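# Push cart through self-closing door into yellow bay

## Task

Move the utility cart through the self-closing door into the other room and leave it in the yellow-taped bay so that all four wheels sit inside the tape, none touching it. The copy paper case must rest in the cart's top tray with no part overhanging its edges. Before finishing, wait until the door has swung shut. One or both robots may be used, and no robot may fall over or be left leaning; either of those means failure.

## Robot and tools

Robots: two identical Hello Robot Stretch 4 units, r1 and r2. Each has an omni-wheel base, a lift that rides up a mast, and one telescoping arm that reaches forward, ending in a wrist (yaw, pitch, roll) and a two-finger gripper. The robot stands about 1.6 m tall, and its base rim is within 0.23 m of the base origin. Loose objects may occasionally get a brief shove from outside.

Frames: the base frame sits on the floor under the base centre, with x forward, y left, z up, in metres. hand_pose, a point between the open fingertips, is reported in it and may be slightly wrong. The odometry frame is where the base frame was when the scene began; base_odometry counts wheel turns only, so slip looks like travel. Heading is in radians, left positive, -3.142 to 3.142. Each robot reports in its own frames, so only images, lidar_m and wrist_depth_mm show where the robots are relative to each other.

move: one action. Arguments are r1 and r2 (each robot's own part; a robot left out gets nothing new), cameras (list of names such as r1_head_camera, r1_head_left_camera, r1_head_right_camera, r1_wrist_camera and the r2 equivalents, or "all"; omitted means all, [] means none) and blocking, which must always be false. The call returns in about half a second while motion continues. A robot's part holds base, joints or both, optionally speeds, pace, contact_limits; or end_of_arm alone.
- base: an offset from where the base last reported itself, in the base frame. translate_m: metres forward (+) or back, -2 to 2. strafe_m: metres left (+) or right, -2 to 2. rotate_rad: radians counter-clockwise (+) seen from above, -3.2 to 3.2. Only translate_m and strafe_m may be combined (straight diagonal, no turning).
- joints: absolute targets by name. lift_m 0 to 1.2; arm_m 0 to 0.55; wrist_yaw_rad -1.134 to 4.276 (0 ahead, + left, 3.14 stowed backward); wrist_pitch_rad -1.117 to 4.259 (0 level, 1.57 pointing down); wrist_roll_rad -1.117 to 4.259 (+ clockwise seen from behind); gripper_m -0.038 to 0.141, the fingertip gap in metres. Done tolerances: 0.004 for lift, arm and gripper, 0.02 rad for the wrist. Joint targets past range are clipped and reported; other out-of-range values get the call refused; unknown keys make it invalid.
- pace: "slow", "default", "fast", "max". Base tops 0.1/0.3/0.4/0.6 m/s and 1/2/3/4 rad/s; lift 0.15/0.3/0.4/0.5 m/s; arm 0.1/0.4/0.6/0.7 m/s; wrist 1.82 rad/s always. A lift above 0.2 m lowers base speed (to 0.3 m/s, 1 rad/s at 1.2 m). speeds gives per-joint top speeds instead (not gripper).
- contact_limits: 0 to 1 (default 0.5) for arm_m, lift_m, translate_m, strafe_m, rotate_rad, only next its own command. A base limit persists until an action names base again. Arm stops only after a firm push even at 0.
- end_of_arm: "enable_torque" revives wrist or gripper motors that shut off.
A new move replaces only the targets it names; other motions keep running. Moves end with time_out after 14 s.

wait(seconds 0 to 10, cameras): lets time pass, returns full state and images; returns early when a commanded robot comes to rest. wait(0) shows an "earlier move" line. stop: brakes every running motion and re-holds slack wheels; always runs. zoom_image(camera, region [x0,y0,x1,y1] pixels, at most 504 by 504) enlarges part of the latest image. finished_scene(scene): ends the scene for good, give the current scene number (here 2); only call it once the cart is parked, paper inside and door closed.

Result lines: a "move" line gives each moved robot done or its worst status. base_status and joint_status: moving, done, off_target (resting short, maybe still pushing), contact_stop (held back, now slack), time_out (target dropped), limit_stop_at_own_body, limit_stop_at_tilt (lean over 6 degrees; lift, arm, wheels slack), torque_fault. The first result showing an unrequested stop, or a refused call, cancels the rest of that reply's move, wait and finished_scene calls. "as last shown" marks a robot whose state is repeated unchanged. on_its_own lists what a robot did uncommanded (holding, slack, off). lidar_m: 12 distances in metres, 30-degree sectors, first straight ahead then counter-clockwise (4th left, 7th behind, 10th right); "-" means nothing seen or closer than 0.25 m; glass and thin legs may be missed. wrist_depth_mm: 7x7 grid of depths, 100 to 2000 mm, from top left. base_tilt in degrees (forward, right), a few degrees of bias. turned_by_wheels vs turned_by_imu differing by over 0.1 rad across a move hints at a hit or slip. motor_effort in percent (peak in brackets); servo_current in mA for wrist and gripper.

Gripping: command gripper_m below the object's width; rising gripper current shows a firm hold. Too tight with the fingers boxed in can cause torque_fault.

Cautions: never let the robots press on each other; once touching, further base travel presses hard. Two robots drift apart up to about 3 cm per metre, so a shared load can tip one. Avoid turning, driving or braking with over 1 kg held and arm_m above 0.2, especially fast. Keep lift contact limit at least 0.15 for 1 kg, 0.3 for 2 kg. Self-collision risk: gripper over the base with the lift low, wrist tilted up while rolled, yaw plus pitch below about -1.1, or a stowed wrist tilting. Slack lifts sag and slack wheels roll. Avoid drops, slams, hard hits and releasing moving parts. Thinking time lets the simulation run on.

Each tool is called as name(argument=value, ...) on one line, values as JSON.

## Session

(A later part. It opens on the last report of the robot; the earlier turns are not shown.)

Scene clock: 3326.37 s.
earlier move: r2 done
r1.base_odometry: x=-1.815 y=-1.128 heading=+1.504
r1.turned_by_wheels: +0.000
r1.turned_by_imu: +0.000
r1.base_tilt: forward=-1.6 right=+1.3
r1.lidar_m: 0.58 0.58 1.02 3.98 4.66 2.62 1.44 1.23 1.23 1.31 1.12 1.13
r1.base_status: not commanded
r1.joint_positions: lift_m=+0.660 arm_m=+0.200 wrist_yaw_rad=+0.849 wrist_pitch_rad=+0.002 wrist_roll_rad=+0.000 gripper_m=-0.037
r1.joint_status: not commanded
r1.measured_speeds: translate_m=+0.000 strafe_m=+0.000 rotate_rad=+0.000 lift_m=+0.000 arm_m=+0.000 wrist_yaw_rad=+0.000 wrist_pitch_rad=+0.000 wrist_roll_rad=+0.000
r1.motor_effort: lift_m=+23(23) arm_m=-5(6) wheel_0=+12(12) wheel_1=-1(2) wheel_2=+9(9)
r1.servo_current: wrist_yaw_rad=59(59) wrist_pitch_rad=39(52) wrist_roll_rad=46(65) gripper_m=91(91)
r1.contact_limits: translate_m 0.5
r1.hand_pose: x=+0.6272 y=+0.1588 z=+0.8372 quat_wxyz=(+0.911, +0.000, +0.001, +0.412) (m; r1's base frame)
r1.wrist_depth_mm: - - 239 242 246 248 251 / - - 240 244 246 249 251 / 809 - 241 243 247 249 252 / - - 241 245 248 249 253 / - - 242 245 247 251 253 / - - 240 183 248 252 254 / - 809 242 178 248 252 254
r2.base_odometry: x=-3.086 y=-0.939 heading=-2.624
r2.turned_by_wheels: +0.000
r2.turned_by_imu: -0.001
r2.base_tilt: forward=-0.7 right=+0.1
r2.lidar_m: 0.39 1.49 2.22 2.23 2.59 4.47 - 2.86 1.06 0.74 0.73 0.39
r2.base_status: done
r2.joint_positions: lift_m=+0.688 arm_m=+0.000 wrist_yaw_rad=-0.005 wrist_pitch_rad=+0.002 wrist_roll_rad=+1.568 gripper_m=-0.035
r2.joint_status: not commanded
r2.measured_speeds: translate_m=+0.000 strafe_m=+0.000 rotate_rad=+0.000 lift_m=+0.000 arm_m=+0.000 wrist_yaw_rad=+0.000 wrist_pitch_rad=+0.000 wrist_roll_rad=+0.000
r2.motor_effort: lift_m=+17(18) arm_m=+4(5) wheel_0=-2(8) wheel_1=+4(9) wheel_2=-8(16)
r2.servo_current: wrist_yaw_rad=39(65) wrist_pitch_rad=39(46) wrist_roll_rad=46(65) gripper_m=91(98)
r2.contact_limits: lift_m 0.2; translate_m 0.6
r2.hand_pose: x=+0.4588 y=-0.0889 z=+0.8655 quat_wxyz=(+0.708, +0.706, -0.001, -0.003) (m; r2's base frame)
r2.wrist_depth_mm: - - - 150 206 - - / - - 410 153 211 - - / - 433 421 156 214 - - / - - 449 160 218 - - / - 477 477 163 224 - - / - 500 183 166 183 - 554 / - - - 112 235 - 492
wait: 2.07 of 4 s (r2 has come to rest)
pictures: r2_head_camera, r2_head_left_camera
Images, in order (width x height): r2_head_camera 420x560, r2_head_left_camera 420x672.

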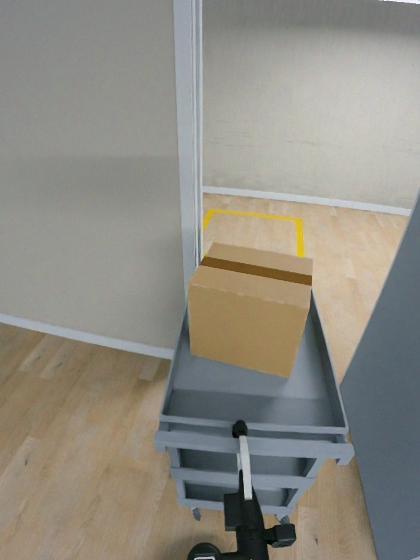

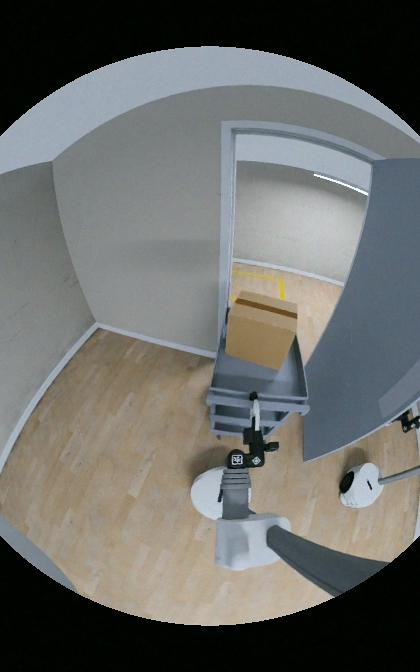

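move(blocking=false, cameras=[], r2={"base": {"translate_m": -0.30, "strafe_m": 0.039}, "pace": "slow", "contact_limits": {"translate_m": 0.6}})

wait(seconds=5, cameras=["r2_head_camera"])

Scene clock: 3356.17 s.
move: r2 moving
r1.base_odometry: x=-1.815 y=-1.128 heading=+1.504
r1.turned_by_wheels: +0.000
r1.turned_by_imu: +0.000
r1.base_tilt: forward=-1.5 right=+1.2
r1.lidar_m: 0.59 0.59 1.02 4.01 4.64 2.66 1.42 1.22 1.24 1.33 1.13 1.14
r1.base_status: not commanded
r1.joint_positions: lift_m=+0.660 arm_m=+0.200 wrist_yaw_rad=+0.849 wrist_pitch_rad=+0.002 wrist_roll_rad=+0.000 gripper_m=-0.037
r1.joint_status: not commanded
r1.measured_speeds: translate_m=+0.000 strafe_m=+0.000 rotate_rad=+0.000 lift_m=+0.000 arm_m=+0.000 wrist_yaw_rad=+0.000 wrist_pitch_rad=+0.000 wrist_roll_rad=+0.000
r1.motor_effort: lift_m=+23(23) arm_m=-5(6) wheel_0=+11(12) wheel_1=-1(1) wheel_2=+9(9)
r1.servo_current: wrist_yaw_rad=46(59) wrist_pitch_rad=39(46) wrist_roll_rad=46(52) gripper_m=91(91)
r1.contact_limits: translate_m 0.5
r1.hand_pose: x=+0.6272 y=+0.1588 z=+0.8372 quat_wxyz=(+0.911, +0.000, +0.001, +0.412) (m; r1's base frame)
r1.wrist_depth_mm: - - 239 243 245 248 251 / - - 240 244 246 248 252 / 798 - 240 244 246 249 252 / 798 - 242 244 248 249 252 / - - 242 245 248 250 253 / - - 241 184 248 250 253 / - 820 243 178 248 252 254
r2.base_odometry: x=-3.075 y=-0.935 heading=-2.624
r2.turned_by_wheels: +0.000
r2.turned_by_imu: +0.000
r2.base_tilt: forward=-0.7 right=+0.1
r2.lidar_m: 0.38 1.46 2.24 2.24 2.63 4.50 - 2.89 1.09 0.74 0.69 0.40
r2.base_status: translate_m moving; strafe_m moving
r2.joint_positions: lift_m=+0.688 arm_m=+0.000 wrist_yaw_rad=-0.005 wrist_pitch_rad=+0.002 wrist_roll_rad=+1.568 gripper_m=-0.035
r2.joint_status: not commanded
r2.measured_speeds: translate_m=-0.050 strafe_m=+0.007 rotate_rad=+0.001 lift_m=+0.000 arm_m=+0.000 wrist_yaw_rad=+0.000 wrist_pitch_rad=+0.000 wrist_roll_rad=+0.000
r2.motor_effort: lift_m=+17(18) arm_m=+1(4) wheel_0=-10(13) wheel_1=-7(7) wheel_2=+10(13)
r2.servo_current: wrist_yaw_rad=59(59) wrist_pitch_rad=39(52) wrist_roll_rad=46(59) gripper_m=91(91)
r2.contact_limits: lift_m 0.2; translate_m 0.6
r2.hand_pose: x=+0.4589 y=-0.0889 z=+0.8655 quat_wxyz=(+0.708, +0.706, -0.001, -0.003) (m; r2's base frame)
r2.wrist_depth_mm: - - - 151 208 - - / - - 410 155 212 - - / - 433 430 158 217 - - / - 466 449 163 223 - - / - 484 477 166 227 - - / - 492 183 169 182 - 549 / - - - 112 238 - 1160
pictures: none
No camera images: "cameras" was empty.

Scene clock: 3359.97 s.
earlier move: r2 done
r1.base_odometry: x=-1.815 y=-1.128 heading=+1.504
r1.turned_by_wheels: +0.000
r1.turned_by_imu: +0.000
r1.base_tilt: forward=-1.5 right=+1.3
r1.lidar_m: 0.58 0.57 1.06 4.02 4.62 2.60 1.46 1.23 1.23 1.34 1.12 1.13
r1.base_status: not commanded
r1.joint_positions: lift_m=+0.660 arm_m=+0.200 wrist_yaw_rad=+0.849 wrist_pitch_rad=+0.002 wrist_roll_rad=+0.000 gripper_m=-0.037
r1.joint_status: not commanded
r1.measured_speeds: translate_m=+0.000 strafe_m=+0.000 rotate_rad=+0.000 lift_m=+0.000 arm_m=+0.000 wrist_yaw_rad=+0.000 wrist_pitch_rad=+0.000 wrist_roll_rad=+0.000
r1.motor_effort: lift_m=+23(23) arm_m=-5(6) wheel_0=+11(12) wheel_1=-1(2) wheel_2=+9(9)
r1.servo_current: wrist_yaw_rad=46(72) wrist_pitch_rad=39(52) wrist_roll_rad=52(65) gripper_m=91(91)
r1.contact_limits: translate_m 0.5
r1.hand_pose: x=+0.6272 y=+0.1588 z=+0.8372 quat_wxyz=(+0.911, +0.000, +0.001, +0.412) (m; r1's base frame)
r1.wrist_depth_mm: - - 239 242 245 249 250 / - - 240 244 247 249 251 / - - 240 244 247 250 252 / 931 917 242 244 247 250 252 / - - 242 244 247 251 253 / - - 241 184 248 251 254 / - 1921 243 178 248 252 254
r2.base_odometry: x=-2.807 y=-0.825 heading=-2.623
r2.turned_by_wheels: +0.001
r2.turned_by_imu: +0.002
r2.base_tilt: forward=-0.7 right=+0.0
r2.lidar_m: 0.38 0.41 2.24 2.26 2.66 4.22 4.24 2.80 2.41 1.04 0.85 0.41
r2.base_status: done
r2.joint_positions: lift_m=+0.688 arm_m=+0.000 wrist_yaw_rad=+0.006 wrist_pitch_rad=+0.002 wrist_roll_rad=+1.568 gripper_m=-0.035
r2.joint_status: not commanded
r2.measured_speeds: translate_m=+0.000 strafe_m=+0.000 rotate_rad=+0.000 lift_m=+0.000 arm_m=+0.000 wrist_yaw_rad=+0.000 wrist_pitch_rad=+0.000 wrist_roll_rad=+0.000
r2.motor_effort: lift_m=+17(18) arm_m=-4(4) wheel_0=+0(15) wheel_1=-4(9) wheel_2=+11(15)
r2.servo_current: wrist_yaw_rad=52(65) wrist_pitch_rad=46(52) wrist_roll_rad=46(59) gripper_m=91(98)
r2.contact_limits: lift_m 0.2; translate_m 0.6
r2.hand_pose: x=+0.4598 y=-0.0857 z=+0.8655 quat_wxyz=(+0.708, +0.706, +0.003, +0.001) (m; r2's base frame)
r2.wrist_depth_mm: - - - 158 216 1661 - / - - - 161 220 - - / - 436 430 162 222 - - / - 452 452 165 225 - - / - 469 473 167 229 - - / - 496 187 170 181 - - / - 137 - 112 234 - 492
wait: 3.80 of 5 s (r2 has come to rest)
pictures: r2_head_camera
Images, in order (width x height): r2_head_camera 420x560.

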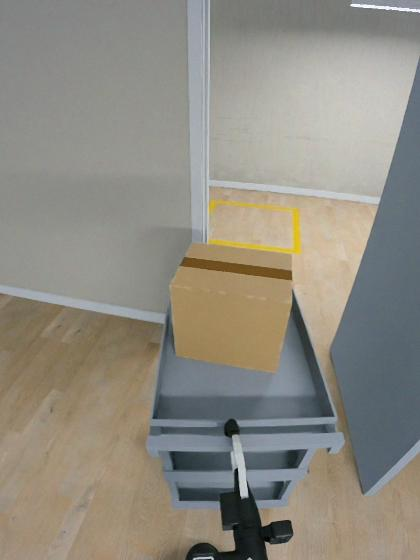

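move(blocking=false, cameras=[], r2={"base": {"translate_m": -0.164, "strafe_m": 0.354}, "pace": "slow", "contact_limits": {"translate_m": 0.6}})

wait(seconds=6, cameras=["r2_head_camera"])

Scene clock: 3380.47 s.
move: r2 moving
r1.base_odometry: x=-1.815 y=-1.128 heading=+1.504
r1.turned_by_wheels: +0.000
r1.turned_by_imu: +0.000
r1.base_tilt: forward=-1.6 right=+1.3
r1.lidar_m: 0.60 0.60 1.07 1.27 4.61 2.63 1.46 1.23 1.24 1.34 1.13 1.12
r1.base_status: not commanded
r1.joint_positions: lift_m=+0.660 arm_m=+0.200 wrist_yaw_rad=+0.849 wrist_pitch_rad=+0.002 wrist_roll_rad=+0.000 gripper_m=-0.037
r1.joint_status: not commanded
r1.measured_speeds: translate_m=+0.000 strafe_m=+0.000 rotate_rad=+0.000 lift_m=+0.000 arm_m=+0.000 wrist_yaw_rad=+0.000 wrist_pitch_rad=+0.000 wrist_roll_rad=+0.000
r1.motor_effort: lift_m=+23(23) arm_m=-5(6) wheel_0=+11(12) wheel_1=-1(1) wheel_2=+9(9)
r1.servo_current: wrist_yaw_rad=52(72) wrist_pitch_rad=46(52) wrist_roll_rad=33(59) gripper_m=91(91)
r1.contact_limits: translate_m 0.5
r1.hand_pose: x=+0.6272 y=+0.1588 z=+0.8372 quat_wxyz=(+0.911, +0.000, +0.001, +0.412) (m; r1's base frame)
r1.wrist_depth_mm: - - 240 243 246 248 250 / - - 240 244 246 249 251 / - - 240 244 247 249 252 / 946 960 241 245 247 250 252 / - - 242 246 247 251 252 / - - 241 184 248 251 253 / - 1983 243 178 248 252 254
r2.base_odometry: x=-2.797 y=-0.832 heading=-2.623
r2.turned_by_wheels: +0.001
r2.turned_by_imu: +0.001
r2.base_tilt: forward=-0.6 right=+0.1
r2.lidar_m: 0.38 0.39 2.28 2.26 2.65 4.18 4.22 2.85 2.39 1.02 0.89 0.41
r2.base_status: translate_m moving; strafe_m moving
r2.joint_positions: lift_m=+0.688 arm_m=+0.000 wrist_yaw_rad=+0.006 wrist_pitch_rad=+0.002 wrist_roll_rad=+1.568 gripper_m=-0.035
r2.joint_status: not commanded
r2.measured_speeds: translate_m=-0.020 strafe_m=+0.043 rotate_rad=-0.003 lift_m=+0.000 arm_m=+0.000 wrist_yaw_rad=+0.000 wrist_pitch_rad=+0.000 wrist_roll_rad=+0.000
r2.motor_effort: lift_m=+18(18) arm_m=-4(4) wheel_0=-8(8) wheel_1=+5(6) wheel_2=+11(13)
r2.servo_current: wrist_yaw_rad=52(65) wrist_pitch_rad=39(46) wrist_roll_rad=39(52) gripper_m=91(91)
r2.contact_limits: lift_m 0.2; translate_m 0.6
r2.hand_pose: x=+0.4598 y=-0.0857 z=+0.8655 quat_wxyz=(+0.708, +0.706, +0.003, +0.001) (m; r2's base frame)
r2.wrist_depth_mm: - - - 160 218 1863 - / - - - 162 220 - - / - 439 430 164 224 - - / - 455 449 167 226 - - / - 477 469 168 229 - - / - 488 186 170 183 - - / - 137 - 112 234 - 504
pictures: none
No camera images: "cameras" was empty.

Scene clock: 3385.13 s.
earlier move: r2 done
r1.base_odometry: x=-1.815 y=-1.128 heading=+1.504
r1.turned_by_wheels: +0.000
r1.turned_by_imu: +0.000
r1.base_tilt: forward=-1.6 right=+1.2
r1.lidar_m: 0.56 0.60 1.20 1.45 4.63 2.61 1.41 1.21 1.24 1.32 1.15 1.12
r1.base_status: not commanded
r1.joint_positions: lift_m=+0.660 arm_m=+0.200 wrist_yaw_rad=+0.849 wrist_pitch_rad=+0.002 wrist_roll_rad=+0.000 gripper_m=-0.037
r1.joint_status: not commanded
r1.measured_speeds: translate_m=+0.000 strafe_m=+0.000 rotate_rad=+0.000 lift_m=+0.000 arm_m=+0.000 wrist_yaw_rad=+0.000 wrist_pitch_rad=+0.000 wrist_roll_rad=+0.000
r1.motor_effort: lift_m=+23(23) arm_m=-6(6) wheel_0=+11(12) wheel_1=-1(2) wheel_2=+9(9)
r1.servo_current: wrist_yaw_rad=52(78) wrist_pitch_rad=46(52) wrist_roll_rad=52(65) gripper_m=85(98)
r1.contact_limits: translate_m 0.5
r1.hand_pose: x=+0.6272 y=+0.1588 z=+0.8372 quat_wxyz=(+0.911, +0.000, +0.001, +0.412) (m; r1's base frame)
r1.wrist_depth_mm: - - 238 243 245 248 251 / - - 240 243 246 249 251 / - - 240 244 247 250 252 / - - 240 244 248 250 252 / - - 242 245 248 251 253 / - - 241 183 248 251 253 / - 153 242 178 248 251 253
r2.base_odometry: x=-2.489 y=-1.051 heading=-2.623
r2.turned_by_wheels: -0.001
r2.turned_by_imu: -0.003
r2.base_tilt: forward=-0.7 right=+0.1
r2.lidar_m: 0.41 2.10 1.97 1.98 2.32 3.96 3.95 3.15 2.70 1.40 0.42 0.37
r2.base_status: done
r2.joint_positions: lift_m=+0.688 arm_m=+0.000 wrist_yaw_rad=-0.006 wrist_pitch_rad=+0.002 wrist_roll_rad=+1.568 gripper_m=-0.035
r2.joint_status: not commanded
r2.measured_speeds: translate_m=+0.000 strafe_m=+0.000 rotate_rad=+0.000 lift_m=+0.000 arm_m=+0.000 wrist_yaw_rad=+0.000 wrist_pitch_rad=+0.000 wrist_roll_rad=+0.000
r2.motor_effort: lift_m=+18(18) arm_m=-3(4) wheel_0=-6(16) wheel_1=+4(7) wheel_2=+3(13)
r2.servo_current: wrist_yaw_rad=46(65) wrist_pitch_rad=46(46) wrist_roll_rad=46(59) gripper_m=85(98)
r2.contact_limits: lift_m 0.2; translate_m 0.6
r2.hand_pose: x=+0.4588 y=-0.0890 z=+0.8655 quat_wxyz=(+0.708, +0.706, -0.001, -0.003) (m; r2's base frame)
r2.wrist_depth_mm: - 366 368 120 175 177 - / - 387 387 126 185 185 - / 1661 424 424 136 196 - - / - 466 469 145 208 699 - / - - 508 154 223 1708 559 / - - 180 163 181 1576 496 / - - - 112 253 1808 1255
wait: 4.67 of 6 s (r2 has come to rest)
pictures: r2_head_camera
Images, in order (width x height): r2_head_camera 420x560.

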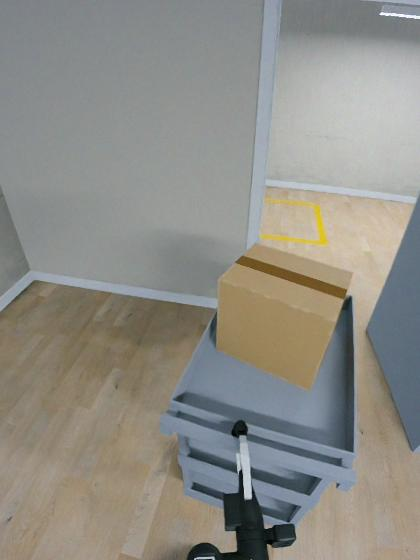

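move(blocking=false, cameras=[], r2={"base": {"translate_m": 0.232, "strafe_m": 0.40}, "joints": {"wrist_yaw_rad": -0.35}, "speeds": {"wrist_yaw_rad": 0.08}, "pace": "slow", "contact_limits": {"translate_m": 0.6}})

wait(seconds=7, cameras=["r2_head_camera"])

Scene clock: 3452.33 s.
move: r2 moving
r1.base_odometry: x=-1.815 y=-1.128 heading=+1.504
r1.turned_by_wheels: +0.000
r1.turned_by_imu: +0.000
r1.base_tilt: forward=-1.6 right=+1.2
r1.lidar_m: 0.59 0.59 1.20 1.50 4.62 2.60 1.46 1.24 1.22 1.34 1.13 1.12
r1.base_status: not commanded
r1.joint_positions: lift_m=+0.660 arm_m=+0.200 wrist_yaw_rad=+0.849 wrist_pitch_rad=+0.002 wrist_roll_rad=+0.000 gripper_m=-0.037
r1.joint_status: not commanded
r1.measured_speeds: translate_m=+0.000 strafe_m=+0.000 rotate_rad=+0.000 lift_m=+0.000 arm_m=+0.000 wrist_yaw_rad=+0.000 wrist_pitch_rad=+0.000 wrist_roll_rad=+0.000
r1.motor_effort: lift_m=+23(23) arm_m=-5(6) wheel_0=+11(12) wheel_1=-1(1) wheel_2=+9(9)
r1.servo_current: wrist_yaw_rad=39(65) wrist_pitch_rad=46(46) wrist_roll_rad=39(52) gripper_m=85(91)
r1.contact_limits: translate_m 0.5
r1.hand_pose: x=+0.6272 y=+0.1588 z=+0.8372 quat_wxyz=(+0.911, +0.000, +0.001, +0.412) (m; r1's base frame)
r1.wrist_depth_mm: - - 239 242 246 248 250 / - - 240 243 246 249 251 / - - 240 243 247 249 252 / - - 242 245 247 251 252 / - - 242 246 248 250 253 / - - 241 184 248 251 253 / - 960 243 179 248 252 254
r2.base_odometry: x=-2.489 y=-1.063 heading=-2.624
r2.turned_by_wheels: -0.001
r2.turned_by_imu: +0.000
r2.base_tilt: forward=-0.8 right=+0.0
r2.lidar_m: 0.42 2.08 1.98 1.97 2.27 3.94 3.97 3.17 2.72 1.41 0.43 0.37
r2.base_status: translate_m moving; strafe_m moving
r2.joint_positions: lift_m=+0.688 arm_m=+0.000 wrist_yaw_rad=-0.039 wrist_pitch_rad=+0.002 wrist_roll_rad=+1.568 gripper_m=-0.035
r2.joint_status: wrist_yaw_rad moving
r2.measured_speeds: translate_m=+0.025 strafe_m=+0.043 rotate_rad=-0.003 lift_m=+0.000 arm_m=+0.000 wrist_yaw_rad=-0.084 wrist_pitch_rad=+0.000 wrist_roll_rad=+0.000
r2.motor_effort: lift_m=+17(17) arm_m=-3(4) wheel_0=-7(10) wheel_1=+8(9) wheel_2=-11(12)
r2.servo_current: wrist_yaw_rad=7(85) wrist_pitch_rad=39(46) wrist_roll_rad=39(59) gripper_m=91(91)
r2.contact_limits: lift_m 0.2; translate_m 0.6
r2.hand_pose: x=+0.4557 y=-0.0985 z=+0.8655 quat_wxyz=(+0.708, +0.706, -0.013, -0.015) (m; r2's base frame)
r2.wrist_depth_mm: - 373 368 125 179 - - / - 394 389 131 188 187 - / 1661 433 424 140 198 - - / - 462 466 147 210 - - / - - 517 155 222 1708 549 / - - 180 163 180 1708 500 / - - - 112 248 - 1255
pictures: none
No camera images: "cameras" was empty.

Scene clock: 3457.73 s.
earlier move: r2 done
r1.base_odometry: x=-1.815 y=-1.128 heading=+1.504
r1.turned_by_wheels: +0.000
r1.turned_by_imu: +0.000
r1.base_tilt: forward=-1.6 right=+1.3
r1.lidar_m: 0.58 0.60 1.37 3.96 4.64 2.64 1.45 1.22 1.23 1.34 1.14 1.13
r1.base_status: not commanded
r1.joint_positions: lift_m=+0.660 arm_m=+0.200 wrist_yaw_rad=+0.849 wrist_pitch_rad=+0.002 wrist_roll_rad=+0.000 gripper_m=-0.037
r1.joint_status: not commanded
r1.measured_speeds: translate_m=+0.000 strafe_m=+0.000 rotate_rad=+0.000 lift_m=+0.000 arm_m=+0.000 wrist_yaw_rad=+0.000 wrist_pitch_rad=+0.000 wrist_roll_rad=+0.000
r1.motor_effort: lift_m=+23(23) arm_m=-5(6) wheel_0=+11(12) wheel_1=-1(2) wheel_2=+9(9)
r1.servo_current: wrist_yaw_rad=59(78) wrist_pitch_rad=39(52) wrist_roll_rad=46(72) gripper_m=85(98)
r1.contact_limits: translate_m 0.5
r1.hand_pose: x=+0.6272 y=+0.1588 z=+0.8372 quat_wxyz=(+0.911, +0.000, +0.001, +0.412) (m; r1's base frame)
r1.wrist_depth_mm: - 1537 241 243 245 248 251 / - - 240 243 245 249 251 / - - 240 244 247 249 251 / - 1708 241 245 247 249 253 / - - 242 245 248 251 254 / - - 240 185 248 251 253 / - 1576 242 178 248 252 253
r2.base_odometry: x=-2.493 y=-1.513 heading=-2.624
r2.turned_by_wheels: +0.000
r2.turned_by_imu: +0.001
r2.base_tilt: forward=-0.7 right=+0.0
r2.lidar_m: 0.44 1.78 1.53 1.53 1.80 3.11 4.08 3.66 3.16 1.77 0.29 0.30
r2.base_status: done
r2.joint_positions: lift_m=+0.688 arm_m=+0.000 wrist_yaw_rad=-0.354 wrist_pitch_rad=+0.002 wrist_roll_rad=+1.568 gripper_m=-0.035
r2.joint_status: all done
r2.measured_speeds: translate_m=+0.000 strafe_m=+0.000 rotate_rad=+0.000 lift_m=+0.000 arm_m=+0.000 wrist_yaw_rad=+0.000 wrist_pitch_rad=+0.000 wrist_roll_rad=+0.000
r2.motor_effort: lift_m=+17(18) arm_m=-4(4) wheel_0=-8(13) wheel_1=+4(9) wheel_2=-8(15)
r2.servo_current: wrist_yaw_rad=46(91) wrist_pitch_rad=46(52) wrist_roll_rad=46(65) gripper_m=91(98)
r2.contact_limits: lift_m 0.2; translate_m 0.6
r2.hand_pose: x=+0.4112 y=-0.1819 z=+0.8655 quat_wxyz=(+0.697, +0.695, -0.123, -0.125) (m; r2's base frame)
r2.wrist_depth_mm: 1576 340 342 - - 146 - / - 384 384 - 158 154 - / - 477 445 108 174 178 - / - - 508 120 194 554 554 / - - - 133 219 1537 488 / - - 180 155 180 1499 1229 / - - - 112 324 - 330
wait: 5.40 of 7 s (r2 has come to rest)
pictures: r2_head_camera
Images, in order (width x height): r2_head_camera 420x560.

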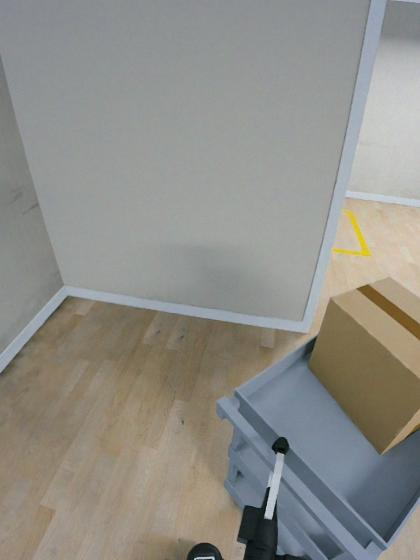

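move(blocking=false, cameras=[], r2={"base": {"translate_m": 0.223, "strafe_m": -0.20}, "pace": "slow", "contact_limits": {"translate_m": 0.6}})

wait(seconds=6, cameras=["r2_head_camera"])

Scene clock: 3466.23 s.
move: r2 moving
r1.base_odometry: x=-1.815 y=-1.128 heading=+1.504
r1.turned_by_wheels: +0.000
r1.turned_by_imu: +0.000
r1.base_tilt: forward=-1.6 right=+1.3
r1.lidar_m: 0.60 0.58 1.36 3.98 4.62 2.64 1.45 1.24 1.23 1.35 1.13 1.13
r1.base_status: not commanded
r1.joint_positions: lift_m=+0.660 arm_m=+0.200 wrist_yaw_rad=+0.849 wrist_pitch_rad=+0.002 wrist_roll_rad=+0.000 gripper_m=-0.037
r1.joint_status: not commanded
r1.measured_speeds: translate_m=+0.000 strafe_m=+0.000 rotate_rad=+0.000 lift_m=+0.000 arm_m=+0.000 wrist_yaw_rad=+0.000 wrist_pitch_rad=+0.000 wrist_roll_rad=+0.000
r1.motor_effort: lift_m=+23(23) arm_m=-5(6) wheel_0=+11(12) wheel_1=-1(1) wheel_2=+9(9)
r1.servo_current: wrist_yaw_rad=59(65) wrist_pitch_rad=39(52) wrist_roll_rad=46(65) gripper_m=91(91)
r1.contact_limits: translate_m 0.5
r1.hand_pose: x=+0.6272 y=+0.1588 z=+0.8372 quat_wxyz=(+0.911, +0.000, +0.001, +0.412) (m; r1's base frame)
r1.wrist_depth_mm: - 1537 240 243 245 247 251 / - - 239 244 246 249 251 / - - 240 244 247 249 252 / - 1661 242 244 248 250 253 / - - 242 245 247 251 253 / - - 241 183 247 252 254 / - 1537 242 178 248 252 254
r2.base_odometry: x=-2.505 y=-1.511 heading=-2.624
r2.turned_by_wheels: +0.000
r2.turned_by_imu: +0.001
r2.base_tilt: forward=-0.7 right=+0.0
r2.lidar_m: 0.44 1.78 1.51 1.54 1.80 3.10 4.11 3.68 3.16 1.65 0.29 0.31
r2.base_status: translate_m moving; strafe_m moving
r2.joint_positions: lift_m=+0.688 arm_m=+0.000 wrist_yaw_rad=-0.354 wrist_pitch_rad=+0.002 wrist_roll_rad=+1.568 gripper_m=-0.035
r2.joint_status: not commanded
r2.measured_speeds: translate_m=+0.038 strafe_m=-0.035 rotate_rad=+0.001 lift_m=+0.000 arm_m=+0.000 wrist_yaw_rad=+0.000 wrist_pitch_rad=+0.000 wrist_roll_rad=+0.000
r2.motor_effort: lift_m=+17(18) arm_m=-4(4) wheel_0=+14(15) wheel_1=-6(6) wheel_2=-12(13)
r2.servo_current: wrist_yaw_rad=39(59) wrist_pitch_rad=39(46) wrist_roll_rad=52(59) gripper_m=91(91)
r2.contact_limits: lift_m 0.2; translate_m 0.6
r2.hand_pose: x=+0.4112 y=-0.1819 z=+0.8655 quat_wxyz=(+0.697, +0.695, -0.123, -0.125) (m; r2's base frame)
r2.wrist_depth_mm: 1661 340 336 - 141 140 - / - 382 382 - 152 152 - / - 473 445 104 168 172 - / - - 508 111 189 195 535 / - - - 126 215 1499 500 / - - 181 149 179 1464 1229 / - - - 112 298 - 334
pictures: none
No camera images: "cameras" was empty.

Scene clock: 3469.97 s.
earlier move: r2 done
r1.base_odometry: x=-1.815 y=-1.128 heading=+1.504
r1.turned_by_wheels: +0.000
r1.turned_by_imu: +0.000
r1.base_tilt: forward=-1.6 right=+1.3
r1.lidar_m: 0.54 0.60 1.50 3.96 4.66 2.62 1.46 1.23 1.20 1.32 1.14 1.12
r1.base_status: not commanded
r1.joint_positions: lift_m=+0.660 arm_m=+0.200 wrist_yaw_rad=+0.849 wrist_pitch_rad=+0.002 wrist_roll_rad=+0.000 gripper_m=-0.037
r1.joint_status: not commanded
r1.measured_speeds: translate_m=+0.000 strafe_m=+0.000 rotate_rad=+0.000 lift_m=+0.000 arm_m=+0.000 wrist_yaw_rad=+0.000 wrist_pitch_rad=+0.000 wrist_roll_rad=+0.000
r1.motor_effort: lift_m=+23(23) arm_m=-6(6) wheel_0=+11(12) wheel_1=-1(2) wheel_2=+9(9)
r1.servo_current: wrist_yaw_rad=46(78) wrist_pitch_rad=46(52) wrist_roll_rad=46(65) gripper_m=91(98)
r1.contact_limits: translate_m 0.5
r1.hand_pose: x=+0.6272 y=+0.1588 z=+0.8372 quat_wxyz=(+0.911, +0.000, +0.001, +0.412) (m; r1's base frame)
r1.wrist_depth_mm: - 1366 239 243 245 248 251 / - 1397 239 244 246 248 251 / - 1499 241 244 246 249 252 / - 1464 242 245 247 249 252 / - - 242 245 248 250 253 / - - 242 184 248 252 253 / - 1430 242 178 248 252 254
r2.base_odometry: x=-2.785 y=-1.450 heading=-2.624
r2.turned_by_wheels: +0.000
r2.turned_by_imu: +0.003
r2.base_tilt: forward=-0.7 right=+0.1
r2.lidar_m: 0.39 1.66 1.67 1.67 1.93 3.39 - 3.52 3.03 1.26 0.26 0.30
r2.base_status: done
r2.joint_positions: lift_m=+0.688 arm_m=+0.000 wrist_yaw_rad=-0.346 wrist_pitch_rad=+0.002 wrist_roll_rad=+1.568 gripper_m=-0.035
r2.joint_status: not commanded
r2.measured_speeds: translate_m=+0.000 strafe_m=+0.000 rotate_rad=+0.000 lift_m=+0.000 arm_m=+0.000 wrist_yaw_rad=+0.000 wrist_pitch_rad=+0.000 wrist_roll_rad=+0.000
r2.motor_effort: lift_m=+17(18) arm_m=-3(4) wheel_0=+8(18) wheel_1=-3(7) wheel_2=-3(13)
r2.servo_current: wrist_yaw_rad=52(65) wrist_pitch_rad=39(46) wrist_roll_rad=52(59) gripper_m=91(98)
r2.contact_limits: lift_m 0.2; translate_m 0.6
r2.hand_pose: x=+0.4126 y=-0.1800 z=+0.8655 quat_wxyz=(+0.697, +0.696, -0.121, -0.123) (m; r2's base frame)
r2.wrist_depth_mm: - 340 336 - - 139 - / - 382 384 - 150 150 - / - 473 445 - 167 166 - / - 508 508 109 187 187 539 / - - - 124 213 - 484 / - - 181 147 180 - 1205 / - - - 112 324 - 334
wait: 3.73 of 6 s (r2 has come to rest)
pictures: r2_head_camera
Images, in order (width x height): r2_head_camera 420x560.

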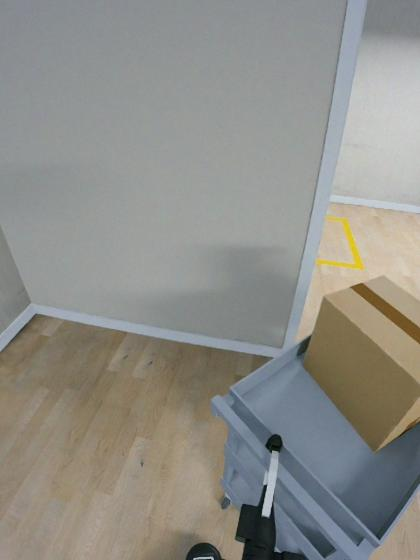

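move(blocking=false, cameras=[], r2={"base": {"translate_m": 0.020, "strafe_m": -0.346}, "joints": {"wrist_yaw_rad": -0.17}, "speeds": {"wrist_yaw_rad": 0.06}, "pace": "slow", "contact_limits": {"translate_m": 0.6}})

wait(seconds=6, cameras=["r2_head_camera"])

Scene clock: 3488.60 s.
move: r2 moving
r1.base_odometry: x=-1.815 y=-1.128 heading=+1.504
r1.turned_by_wheels: +0.000
r1.turned_by_imu: +0.000
r1.base_tilt: forward=-1.6 right=+1.3
r1.lidar_m: 0.57 0.58 1.52 4.01 4.66 2.65 1.46 1.20 1.24 1.33 1.13 1.11
r1.base_status: not commanded
r1.joint_positions: lift_m=+0.660 arm_m=+0.200 wrist_yaw_rad=+0.849 wrist_pitch_rad=+0.002 wrist_roll_rad=+0.000 gripper_m=-0.037
r1.joint_status: not commanded
r1.measured_speeds: translate_m=+0.000 strafe_m=+0.000 rotate_rad=+0.000 lift_m=+0.000 arm_m=+0.000 wrist_yaw_rad=+0.000 wrist_pitch_rad=+0.000 wrist_roll_rad=+0.000
r1.motor_effort: lift_m=+23(23) arm_m=-5(6) wheel_0=+11(12) wheel_1=-1(2) wheel_2=+9(9)
r1.servo_current: wrist_yaw_rad=59(59) wrist_pitch_rad=46(52) wrist_roll_rad=59(65) gripper_m=91(91)
r1.contact_limits: translate_m 0.5
r1.hand_pose: x=+0.6272 y=+0.1588 z=+0.8372 quat_wxyz=(+0.911, +0.000, +0.001, +0.412) (m; r1's base frame)
r1.wrist_depth_mm: - 1397 239 243 245 249 251 / - - 240 244 246 249 251 / - 1464 240 244 247 250 252 / - 1430 241 244 247 250 252 / - - 241 245 246 251 253 / - - 241 183 248 251 253 / - 1430 242 178 249 252 254
r2.base_odometry: x=-2.793 y=-1.438 heading=-2.624
r2.turned_by_wheels: +0.000
r2.turned_by_imu: +0.001
r2.base_tilt: forward=-0.7 right=+0.1
r2.lidar_m: 0.42 1.65 1.69 1.65 1.95 3.40 - 3.49 3.01 1.28 0.28 0.29
r2.base_status: translate_m moving; strafe_m moving
r2.joint_positions: lift_m=+0.688 arm_m=+0.000 wrist_yaw_rad=-0.321 wrist_pitch_rad=+0.002 wrist_roll_rad=+1.568 gripper_m=-0.035
r2.joint_status: wrist_yaw_rad moving
r2.measured_speeds: translate_m=+0.002 strafe_m=-0.054 rotate_rad=+0.003 lift_m=+0.000 arm_m=+0.000 wrist_yaw_rad=+0.058 wrist_pitch_rad=+0.000 wrist_roll_rad=+0.000
r2.motor_effort: lift_m=+18(18) arm_m=-4(4) wheel_0=+8(18) wheel_1=-5(8) wheel_2=-6(6)
r2.servo_current: wrist_yaw_rad=20(78) wrist_pitch_rad=39(46) wrist_roll_rad=52(59) gripper_m=91(98)
r2.contact_limits: lift_m 0.2; translate_m 0.6
r2.hand_pose: x=+0.4169 y=-0.1741 z=+0.8655 quat_wxyz=(+0.699, +0.697, -0.112, -0.114) (m; r2's base frame)
r2.wrist_depth_mm: - 332 338 - - 137 - / - 379 384 - 148 148 - / - 477 449 - 165 165 - / - - 517 110 186 191 530 / - - - 126 213 - 473 / - - 181 144 180 - 1205 / - - - 112 330 334 340
pictures: none
No camera images: "cameras" was empty.

Scene clock: 3492.73 s.
earlier move: r2 done
r1.base_odometry: x=-1.815 y=-1.128 heading=+1.504
r1.turned_by_wheels: +0.000
r1.turned_by_imu: +0.000
r1.base_tilt: forward=-1.6 right=+1.3
r1.lidar_m: 0.59 0.57 1.26 4.01 4.64 2.64 1.45 1.23 1.24 1.35 1.14 1.14
r1.base_status: not commanded
r1.joint_positions: lift_m=+0.660 arm_m=+0.200 wrist_yaw_rad=+0.849 wrist_pitch_rad=+0.002 wrist_roll_rad=+0.000 gripper_m=-0.037
r1.joint_status: not commanded
r1.measured_speeds: translate_m=+0.000 strafe_m=+0.000 rotate_rad=+0.000 lift_m=+0.000 arm_m=+0.000 wrist_yaw_rad=+0.000 wrist_pitch_rad=+0.000 wrist_roll_rad=+0.000
r1.motor_effort: lift_m=+23(23) arm_m=-6(6) wheel_0=+11(12) wheel_1=-1(2) wheel_2=+9(9)
r1.servo_current: wrist_yaw_rad=39(65) wrist_pitch_rad=39(52) wrist_roll_rad=46(72) gripper_m=91(98)
r1.contact_limits: translate_m 0.5
r1.hand_pose: x=+0.6272 y=+0.1588 z=+0.8372 quat_wxyz=(+0.911, +0.000, +0.001, +0.412) (m; r1's base frame)
r1.wrist_depth_mm: - 1060 239 242 245 249 251 / - 1042 240 243 247 249 251 / - 1042 241 244 246 250 251 / - 1060 242 244 248 250 251 / - 1060 242 245 248 251 253 / - - 241 184 248 251 253 / - 1060 242 178 249 251 253
r2.base_odometry: x=-2.974 y=-1.159 heading=-2.624
r2.turned_by_wheels: +0.000
r2.turned_by_imu: +0.002
r2.base_tilt: forward=-0.6 right=+0.0
r2.lidar_m: 0.41 1.55 1.98 1.97 2.35 4.09 - 3.11 1.39 0.94 0.35 0.33
r2.base_status: done
r2.joint_positions: lift_m=+0.688 arm_m=+0.000 wrist_yaw_rad=-0.165 wrist_pitch_rad=+0.002 wrist_roll_rad=+1.568 gripper_m=-0.035
r2.joint_status: all done
r2.measured_speeds: translate_m=+0.000 strafe_m=+0.000 rotate_rad=+0.000 lift_m=+0.000 arm_m=+0.000 wrist_yaw_rad=+0.000 wrist_pitch_rad=+0.000 wrist_roll_rad=+0.000
r2.motor_effort: lift_m=+17(18) arm_m=-4(4) wheel_0=+6(18) wheel_1=-3(8) wheel_2=-2(6)
r2.servo_current: wrist_yaw_rad=46(104) wrist_pitch_rad=33(46) wrist_roll_rad=39(65) gripper_m=85(98)
r2.contact_limits: lift_m 0.2; translate_m 0.6
r2.hand_pose: x=+0.4410 y=-0.1336 z=+0.8655 quat_wxyz=(+0.706, +0.704, -0.057, -0.059) (m; r2's base frame)
r2.wrist_depth_mm: - 345 342 102 154 - - / - 382 382 110 168 165 - / - 439 430 117 179 - - / - - 492 131 198 206 - / - - - 140 217 - 504 / - - 181 156 180 - 459 / - 137 - 112 266 - 1160
wait: 4.13 of 6 s (r2 has come to rest)
pictures: r2_head_camera
Images, in order (width x height): r2_head_camera 420x560.

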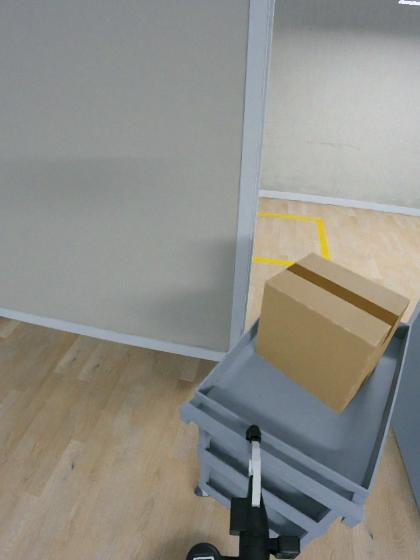

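move(blocking=false, cameras=[], r2={"base": {"translate_m": 0.0905, "strafe_m": -0.331}, "joints": {"wrist_yaw_rad": 0.0}, "speeds": {"wrist_yaw_rad": 0.06}, "pace": "slow", "contact_limits": {"translate_m": 0.6}})

wait(seconds=6, cameras=["r2_head_camera"])

Scene clock: 3502.43 s.
move: r2 moving
r1.base_odometry: x=-1.815 y=-1.128 heading=+1.504
r1.turned_by_wheels: +0.000
r1.turned_by_imu: +0.000
r1.base_tilt: forward=-1.6 right=+1.2
r1.lidar_m: 0.56 0.58 1.25 4.01 4.64 2.63 1.44 1.23 1.22 1.33 1.12 1.11
r1.base_status: not commanded
r1.joint_positions: lift_m=+0.660 arm_m=+0.200 wrist_yaw_rad=+0.849 wrist_pitch_rad=+0.002 wrist_roll_rad=+0.000 gripper_m=-0.037
r1.joint_status: not commanded
r1.measured_speeds: translate_m=+0.000 strafe_m=+0.000 rotate_rad=+0.000 lift_m=+0.000 arm_m=+0.000 wrist_yaw_rad=+0.000 wrist_pitch_rad=+0.000 wrist_roll_rad=+0.000
r1.motor_effort: lift_m=+23(23) arm_m=-6(6) wheel_0=+11(12) wheel_1=-1(2) wheel_2=+9(9)
r1.servo_current: wrist_yaw_rad=46(59) wrist_pitch_rad=39(46) wrist_roll_rad=52(65) gripper_m=85(91)
r1.contact_limits: translate_m 0.5
r1.hand_pose: x=+0.6272 y=+0.1588 z=+0.8372 quat_wxyz=(+0.911, +0.000, +0.001, +0.412) (m; r1's base frame)
r1.wrist_depth_mm: - 1042 239 243 246 248 251 / - 1025 240 243 246 248 251 / - 1042 240 244 247 250 252 / - 1042 241 245 247 249 252 / - 1060 242 246 247 251 253 / - - 241 184 248 251 253 / - 1060 242 178 248 252 254
r2.base_odometry: x=-2.983 y=-1.150 heading=-2.624
r2.turned_by_wheels: +0.000
r2.turned_by_imu: +0.000
r2.base_tilt: forward=-0.7 right=+0.0
r2.lidar_m: 0.42 1.51 2.01 2.00 2.33 4.13 - 3.12 1.37 0.93 0.34 0.35
r2.base_status: translate_m moving; strafe_m moving
r2.joint_positions: lift_m=+0.688 arm_m=+0.000 wrist_yaw_rad=-0.145 wrist_pitch_rad=+0.002 wrist_roll_rad=+1.568 gripper_m=-0.035
r2.joint_status: wrist_yaw_rad moving
r2.measured_speeds: translate_m=+0.013 strafe_m=-0.048 rotate_rad=+0.000 lift_m=+0.000 arm_m=+0.000 wrist_yaw_rad=+0.047 wrist_pitch_rad=+0.000 wrist_roll_rad=+0.000
r2.motor_effort: lift_m=+17(18) arm_m=-4(4) wheel_0=+12(15) wheel_1=-6(7) wheel_2=-8(8)
r2.servo_current: wrist_yaw_rad=59(91) wrist_pitch_rad=39(46) wrist_roll_rad=39(52) gripper_m=85(98)
r2.contact_limits: lift_m 0.2; translate_m 0.6
r2.hand_pose: x=+0.4436 y=-0.1282 z=+0.8655 quat_wxyz=(+0.706, +0.704, -0.050, -0.052) (m; r2's base frame)
r2.wrist_depth_mm: - 347 343 102 154 156 - / - 382 382 108 163 163 - / - 445 430 116 177 - - / - - 492 129 197 205 - / - - - 139 216 - 512 / - - 182 154 180 - 1160 / - 137 - 112 267 - 1205
pictures: none
No camera images: "cameras" was empty.

Scene clock: 3506.60 s.
earlier move: r2 done
r1.base_odometry: x=-1.815 y=-1.128 heading=+1.504
r1.turned_by_wheels: +0.000
r1.turned_by_imu: +0.000
r1.base_tilt: forward=-1.6 right=+1.2
r1.lidar_m: 0.60 0.58 0.96 4.02 4.63 2.62 1.45 1.24 1.24 1.33 1.09 1.13
r1.base_status: not commanded
r1.joint_positions: lift_m=+0.660 arm_m=+0.200 wrist_yaw_rad=+0.849 wrist_pitch_rad=+0.002 wrist_roll_rad=+0.000 gripper_m=-0.037
r1.joint_status: not commanded
r1.measured_speeds: translate_m=+0.000 strafe_m=+0.000 rotate_rad=+0.000 lift_m=+0.000 arm_m=+0.000 wrist_yaw_rad=+0.000 wrist_pitch_rad=+0.000 wrist_roll_rad=+0.000
r1.motor_effort: lift_m=+23(23) arm_m=-6(6) wheel_0=+11(12) wheel_1=-1(2) wheel_2=+9(9)
r1.servo_current: wrist_yaw_rad=59(72) wrist_pitch_rad=46(52) wrist_roll_rad=52(72) gripper_m=85(98)
r1.contact_limits: translate_m 0.5
r1.hand_pose: x=+0.6272 y=+0.1588 z=+0.8372 quat_wxyz=(+0.911, +0.000, +0.001, +0.412) (m; r1's base frame)
r1.wrist_depth_mm: - 741 239 243 245 248 250 / - 741 240 244 246 250 252 / - 732 240 244 247 250 252 / - 741 241 244 247 250 252 / - 750 242 246 248 250 253 / - 750 241 184 248 251 253 / - 750 243 178 248 252 255
r2.base_odometry: x=-3.216 y=-0.916 heading=-2.624
r2.turned_by_wheels: +0.000
r2.turned_by_imu: +0.002
r2.base_tilt: forward=-0.7 right=+0.0
r2.lidar_m: 0.41 1.31 2.27 2.29 2.68 4.63 - 2.78 0.96 0.60 0.42 0.36
r2.base_status: done
r2.joint_positions: lift_m=+0.688 arm_m=+0.000 wrist_yaw_rad=+0.004 wrist_pitch_rad=+0.002 wrist_roll_rad=+1.568 gripper_m=-0.035
r2.joint_status: all done
r2.measured_speeds: translate_m=+0.000 strafe_m=+0.000 rotate_rad=+0.000 lift_m=+0.000 arm_m=+0.000 wrist_yaw_rad=+0.000 wrist_pitch_rad=+0.000 wrist_roll_rad=+0.000
r2.motor_effort: lift_m=+17(18) arm_m=+0(4) wheel_0=+8(15) wheel_1=-5(8) wheel_2=-2(12)
r2.servo_current: wrist_yaw_rad=59(104) wrist_pitch_rad=33(52) wrist_roll_rad=39(65) gripper_m=91(98)
r2.contact_limits: lift_m 0.2; translate_m 0.6
r2.hand_pose: x=+0.4596 y=-0.0864 z=+0.8655 quat_wxyz=(+0.708, +0.706, +0.002, +0.000) (m; r2's base frame)
r2.wrist_depth_mm: - 347 347 111 164 167 - / - 382 382 118 175 176 - / - 439 427 125 188 - - / - - 477 139 202 647 - / - - 535 146 220 - 521 / - - 182 159 181 - 462 / - 136 - 112 257 - 1098
wait: 4.17 of 6 s (r2 has come to rest)
pictures: r2_head_camera
Images, in order (width x height): r2_head_camera 420x560.

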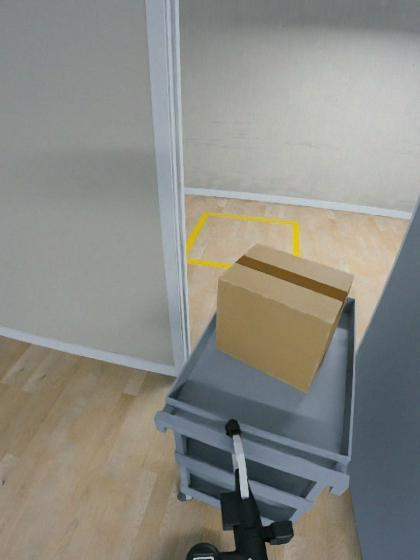

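move(blocking=false, cameras=[], r2={"base": {"translate_m": 0.1294, "strafe_m": -0.0968}, "pace": "slow", "contact_limits": {"translate_m": 0.6}})

wait(seconds=5, cameras=["r2_head_camera"])

Scene clock: 3571.23 s.
move: r2 moving
r1.base_odometry: x=-1.815 y=-1.128 heading=+1.504
r1.turned_by_wheels: +0.000
r1.turned_by_imu: +0.000
r1.base_tilt: forward=-1.6 right=+1.2
r1.lidar_m: 0.58 0.58 0.94 4.01 4.63 2.64 1.46 1.24 1.24 1.32 1.12 1.13
r1.base_status: not commanded
r1.joint_positions: lift_m=+0.660 arm_m=+0.200 wrist_yaw_rad=+0.849 wrist_pitch_rad=+0.002 wrist_roll_rad=+0.000 gripper_m=-0.037
r1.joint_status: not commanded
r1.measured_speeds: translate_m=+0.000 strafe_m=+0.000 rotate_rad=+0.000 lift_m=+0.000 arm_m=+0.000 wrist_yaw_rad=+0.000 wrist_pitch_rad=+0.000 wrist_roll_rad=+0.000
r1.motor_effort: lift_m=+23(23) arm_m=-5(6) wheel_0=+11(12) wheel_1=-1(1) wheel_2=+9(9)
r1.servo_current: wrist_yaw_rad=52(65) wrist_pitch_rad=46(46) wrist_roll_rad=59(59) gripper_m=85(91)
r1.contact_limits: translate_m 0.5
r1.hand_pose: x=+0.6272 y=+0.1588 z=+0.8372 quat_wxyz=(+0.911, +0.000, +0.001, +0.412) (m; r1's base frame)
r1.wrist_depth_mm: - 732 239 243 246 249 251 / - 741 240 244 246 250 252 / - 715 240 243 247 248 251 / - 741 241 244 248 249 253 / - 741 242 246 247 251 253 / - 750 241 184 247 251 253 / - 741 242 178 248 252 254
r2.base_odometry: x=-3.229 y=-0.914 heading=-2.624
r2.turned_by_wheels: -0.001
r2.turned_by_imu: +0.000
r2.base_tilt: forward=-0.7 right=+0.1
r2.lidar_m: 0.40 1.32 2.29 2.30 2.69 4.65 - 2.79 0.97 0.59 0.41 0.36
r2.base_status: translate_m moving; strafe_m moving
r2.joint_positions: lift_m=+0.688 arm_m=+0.000 wrist_yaw_rad=+0.004 wrist_pitch_rad=+0.002 wrist_roll_rad=+1.568 gripper_m=-0.035
r2.joint_status: not commanded
r2.measured_speeds: translate_m=+0.042 strafe_m=-0.032 rotate_rad=-0.001 lift_m=+0.000 arm_m=+0.000 wrist_yaw_rad=-0.001 wrist_pitch_rad=+0.000 wrist_roll_rad=+0.000
r2.motor_effort: lift_m=+17(18) arm_m=+3(3) wheel_0=+12(14) wheel_1=-5(6) wheel_2=-11(12)
r2.servo_current: wrist_yaw_rad=39(52) wrist_pitch_rad=33(46) wrist_roll_rad=46(52) gripper_m=85(98)
r2.contact_limits: lift_m 0.2; translate_m 0.6
r2.hand_pose: x=+0.4596 y=-0.0864 z=+0.8655 quat_wxyz=(+0.708, +0.706, +0.002, +0.000) (m; r2's base frame)
r2.wrist_depth_mm: - 349 349 111 166 168 - / - 387 387 120 176 177 - / - 442 427 127 189 - - / - - 473 139 203 661 - / - - 535 146 218 591 530 / - - 182 158 180 - 466 / - 137 - 112 255 - 1098
pictures: none
No camera images: "cameras" was empty.

Scene clock: 3573.53 s.
earlier move: r2 done
r1.base_odometry: x=-1.815 y=-1.128 heading=+1.504
r1.turned_by_wheels: +0.000
r1.turned_by_imu: +0.000
r1.base_tilt: forward=-1.6 right=+1.2
r1.lidar_m: 0.57 0.59 0.93 3.99 4.62 2.62 1.48 1.25 1.25 1.34 1.12 1.15
r1.base_status: not commanded
r1.joint_positions: lift_m=+0.660 arm_m=+0.200 wrist_yaw_rad=+0.849 wrist_pitch_rad=+0.002 wrist_roll_rad=+0.000 gripper_m=-0.037
r1.joint_status: not commanded
r1.measured_speeds: translate_m=+0.000 strafe_m=+0.000 rotate_rad=+0.000 lift_m=+0.000 arm_m=+0.000 wrist_yaw_rad=+0.000 wrist_pitch_rad=+0.000 wrist_roll_rad=+0.000
r1.motor_effort: lift_m=+23(23) arm_m=-6(6) wheel_0=+12(12) wheel_1=-1(2) wheel_2=+9(9)
r1.servo_current: wrist_yaw_rad=39(72) wrist_pitch_rad=39(46) wrist_roll_rad=39(72) gripper_m=91(98)
r1.contact_limits: translate_m 0.5
r1.hand_pose: x=+0.6272 y=+0.1588 z=+0.8372 quat_wxyz=(+0.911, +0.000, +0.001, +0.412) (m; r1's base frame)
r1.wrist_depth_mm: - - 239 243 246 248 251 / - - 240 243 246 249 251 / - 640 240 244 246 249 252 / - - 241 245 247 250 252 / - - 242 245 247 250 253 / - - 240 184 247 251 252 / - 1921 242 178 247 252 254
r2.base_odometry: x=-3.376 y=-0.896 heading=-2.625
r2.turned_by_wheels: +0.000
r2.turned_by_imu: +0.000
r2.base_tilt: forward=-0.7 right=+0.1
r2.lidar_m: 0.42 1.16 2.04 2.30 2.75 4.79 - 2.72 0.89 0.48 0.41 0.36
r2.base_status: done
r2.joint_positions: lift_m=+0.688 arm_m=+0.000 wrist_yaw_rad=-0.001 wrist_pitch_rad=+0.002 wrist_roll_rad=+1.568 gripper_m=-0.035
r2.joint_status: not commanded
r2.measured_speeds: translate_m=+0.000 strafe_m=+0.000 rotate_rad=+0.000 lift_m=+0.000 arm_m=+0.000 wrist_yaw_rad=+0.000 wrist_pitch_rad=+0.000 wrist_roll_rad=+0.000
r2.motor_effort: lift_m=+18(18) arm_m=+4(4) wheel_0=+1(14) wheel_1=-3(7) wheel_2=-8(13)
r2.servo_current: wrist_yaw_rad=46(72) wrist_pitch_rad=39(46) wrist_roll_rad=39(59) gripper_m=91(98)
r2.contact_limits: lift_m 0.2; translate_m 0.6
r2.hand_pose: x=+0.4592 y=-0.0876 z=+0.8655 quat_wxyz=(+0.708, +0.706, +0.001, -0.001) (m; r2's base frame)
r2.wrist_depth_mm: - 349 353 113 168 170 - / - 389 387 122 179 179 - / - 436 427 128 190 - - / - - 480 141 204 668 - / - - - 150 219 1708 530 / - - 185 160 183 - 466 / - 137 - 112 256 - -
wait: 2.30 of 5 s (r2 has come to rest)
pictures: r2_head_camera
Images, in order (width x height): r2_head_camera 420x560.

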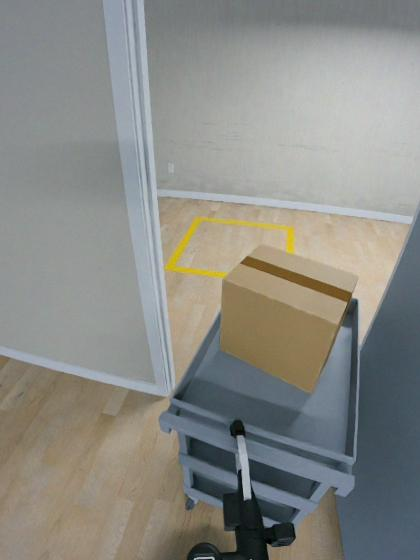

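move(blocking=false, cameras=[], r2={"base": {"translate_m": 0.246, "strafe_m": -0.0486}, "pace": "slow", "contact_limits": {"translate_m": 0.6}})

wait(seconds=5, cameras=["r2_head_camera", "r2_head_right_camera"])

Scene clock: 3593.37 s.
move: r2 moving
r1.base_odometry: x=-1.815 y=-1.128 heading=+1.504
r1.turned_by_wheels: +0.000
r1.turned_by_imu: +0.000
r1.base_tilt: forward=-1.6 right=+1.2
r1.lidar_m: 0.59 0.59 0.97 4.02 4.65 2.65 1.43 1.22 1.24 1.34 1.11 1.13
r1.base_status: not commanded
r1.joint_positions: lift_m=+0.660 arm_m=+0.200 wrist_yaw_rad=+0.849 wrist_pitch_rad=+0.002 wrist_roll_rad=+0.000 gripper_m=-0.037
r1.joint_status: not commanded
r1.measured_speeds: translate_m=+0.000 strafe_m=+0.000 rotate_rad=+0.000 lift_m=+0.000 arm_m=+0.000 wrist_yaw_rad=+0.000 wrist_pitch_rad=+0.000 wrist_roll_rad=+0.000
r1.motor_effort: lift_m=+23(23) arm_m=-5(6) wheel_0=+12(12) wheel_1=-1(1) wheel_2=+9(9)
r1.servo_current: wrist_yaw_rad=52(52) wrist_pitch_rad=39(46) wrist_roll_rad=52(65) gripper_m=85(91)
r1.contact_limits: translate_m 0.5
r1.hand_pose: x=+0.6272 y=+0.1588 z=+0.8372 quat_wxyz=(+0.911, +0.000, +0.001, +0.412) (m; r1's base frame)
r1.wrist_depth_mm: - - 240 243 246 248 251 / - - 240 244 246 249 251 / - 654 241 245 247 250 253 / - - 241 244 247 249 252 / - - 242 245 248 251 253 / - - 241 184 248 251 253 / - 1921 241 178 247 252 253
r2.base_odometry: x=-3.388 y=-0.900 heading=-2.625
r2.turned_by_wheels: +0.000
r2.turned_by_imu: +0.001
r2.base_tilt: forward=-0.7 right=+0.1
r2.lidar_m: 0.41 1.15 2.01 2.35 2.75 4.77 - 2.69 0.89 0.47 0.41 0.36
r2.base_status: translate_m moving; strafe_m moving
r2.joint_positions: lift_m=+0.688 arm_m=+0.000 wrist_yaw_rad=-0.001 wrist_pitch_rad=+0.002 wrist_roll_rad=+1.568 gripper_m=-0.035
r2.joint_status: not commanded
r2.measured_speeds: translate_m=+0.049 strafe_m=-0.009 rotate_rad=-0.002 lift_m=+0.000 arm_m=+0.000 wrist_yaw_rad=-0.002 wrist_pitch_rad=+0.000 wrist_roll_rad=+0.000
r2.motor_effort: lift_m=+17(18) arm_m=+4(4) wheel_0=+10(10) wheel_1=+6(8) wheel_2=-14(14)
r2.servo_current: wrist_yaw_rad=46(52) wrist_pitch_rad=46(46) wrist_roll_rad=33(65) gripper_m=91(91)
r2.contact_limits: lift_m 0.2; translate_m 0.6
r2.hand_pose: x=+0.4592 y=-0.0876 z=+0.8655 quat_wxyz=(+0.708, +0.706, +0.001, -0.001) (m; r2's base frame)
r2.wrist_depth_mm: - 351 349 112 166 168 - / - 389 384 121 177 178 - / - 436 424 127 190 - - / - - 477 140 203 668 - / - - - 149 219 1708 530 / - - 183 159 183 1618 462 / - - - 112 254 - -
pictures: none
No camera images: "cameras" was empty.

Scene clock: 3596.63 s.
earlier move: r2 done
r1.base_odometry: x=-1.815 y=-1.128 heading=+1.504
r1.turned_by_wheels: +0.000
r1.turned_by_imu: +0.000
r1.base_tilt: forward=-1.6 right=+1.3
r1.lidar_m: 0.58 0.55 3.46 3.95 4.64 2.63 1.45 1.24 1.21 1.35 1.14 1.12
r1.base_status: not commanded
r1.joint_positions: lift_m=+0.660 arm_m=+0.200 wrist_yaw_rad=+0.849 wrist_pitch_rad=+0.002 wrist_roll_rad=+0.000 gripper_m=-0.037
r1.joint_status: not commanded
r1.measured_speeds: translate_m=+0.000 strafe_m=+0.000 rotate_rad=+0.000 lift_m=+0.000 arm_m=+0.000 wrist_yaw_rad=+0.000 wrist_pitch_rad=+0.000 wrist_roll_rad=+0.000
r1.motor_effort: lift_m=+23(23) arm_m=-5(6) wheel_0=+11(12) wheel_1=-1(2) wheel_2=+9(9)
r1.servo_current: wrist_yaw_rad=52(65) wrist_pitch_rad=39(52) wrist_roll_rad=65(65) gripper_m=91(98)
r1.contact_limits: translate_m 0.5
r1.hand_pose: x=+0.6272 y=+0.1588 z=+0.8372 quat_wxyz=(+0.911, +0.000, +0.001, +0.412) (m; r1's base frame)
r1.wrist_depth_mm: - - 239 243 245 248 251 / - - 239 243 246 249 251 / - - 240 244 247 250 252 / - - 241 245 246 249 252 / - - 242 245 247 252 253 / - - 241 183 248 251 253 / - 1921 243 178 249 252 254
r2.base_odometry: x=-3.614 y=-0.975 heading=-2.625
r2.turned_by_wheels: +0.000
r2.turned_by_imu: -0.001
r2.base_tilt: forward=-0.7 right=+0.0
r2.lidar_m: 0.44 0.84 1.51 2.32 2.71 4.79 - 2.78 0.49 0.47 0.36 0.32
r2.base_status: done
r2.joint_positions: lift_m=+0.688 arm_m=+0.000 wrist_yaw_rad=-0.004 wrist_pitch_rad=+0.002 wrist_roll_rad=+1.568 gripper_m=-0.035
r2.joint_status: not commanded
r2.measured_speeds: translate_m=+0.000 strafe_m=+0.000 rotate_rad=+0.000 lift_m=+0.000 arm_m=+0.000 wrist_yaw_rad=+0.000 wrist_pitch_rad=+0.000 wrist_roll_rad=+0.000
r2.motor_effort: lift_m=+17(18) arm_m=+4(4) wheel_0=+3(10) wheel_1=+4(8) wheel_2=-10(14)
r2.servo_current: wrist_yaw_rad=52(65) wrist_pitch_rad=46(52) wrist_roll_rad=33(65) gripper_m=91(98)
r2.contact_limits: lift_m 0.2; translate_m 0.6
r2.hand_pose: x=+0.4589 y=-0.0885 z=+0.8655 quat_wxyz=(+0.708, +0.706, -0.001, -0.002) (m; r2's base frame)
r2.wrist_depth_mm: - 340 342 - - 148 - / - 384 387 - 159 156 - / - 462 442 110 175 179 - / - - 521 122 194 559 559 / - - - 135 220 1537 488 / - - 182 158 180 1661 1255 / - 154 - 112 320 320 327
wait: 3.27 of 5 s (r2 has come to rest)
pictures: r2_head_camera, r2_head_right_camera
Images, in order (width x height): r2_head_camera 420x560, r2_head_right_camera 420x672.

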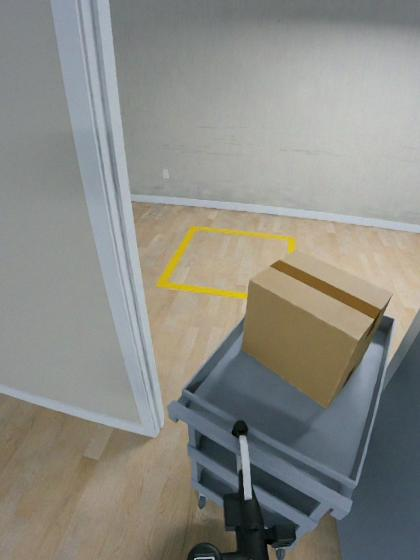

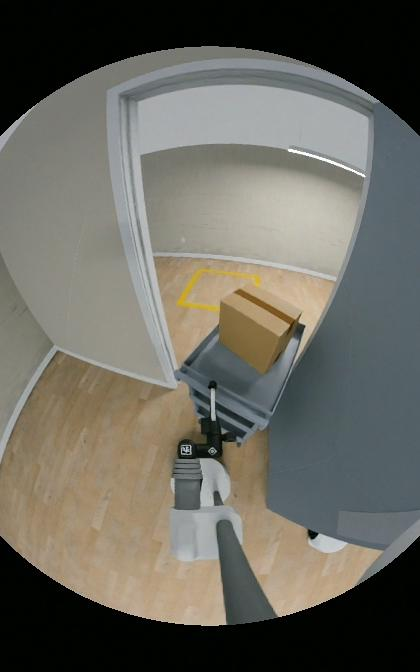

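zoom_image(camera="r2_head_right_camera", region=[150, 250, 400, 480])

zoom_image(camera="r2_head_camera", region=[230, 240, 420, 560])

Scaled by 2.016 from the camera's 420x672 image, which has a finer 600x960 frame.

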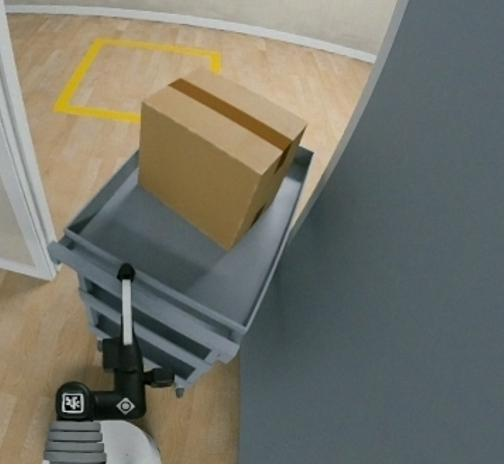

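Scaled by 1.575 from the camera's 420x560 image, which has a finer 1200x1600 frame.

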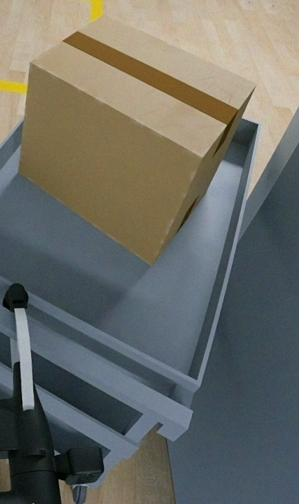

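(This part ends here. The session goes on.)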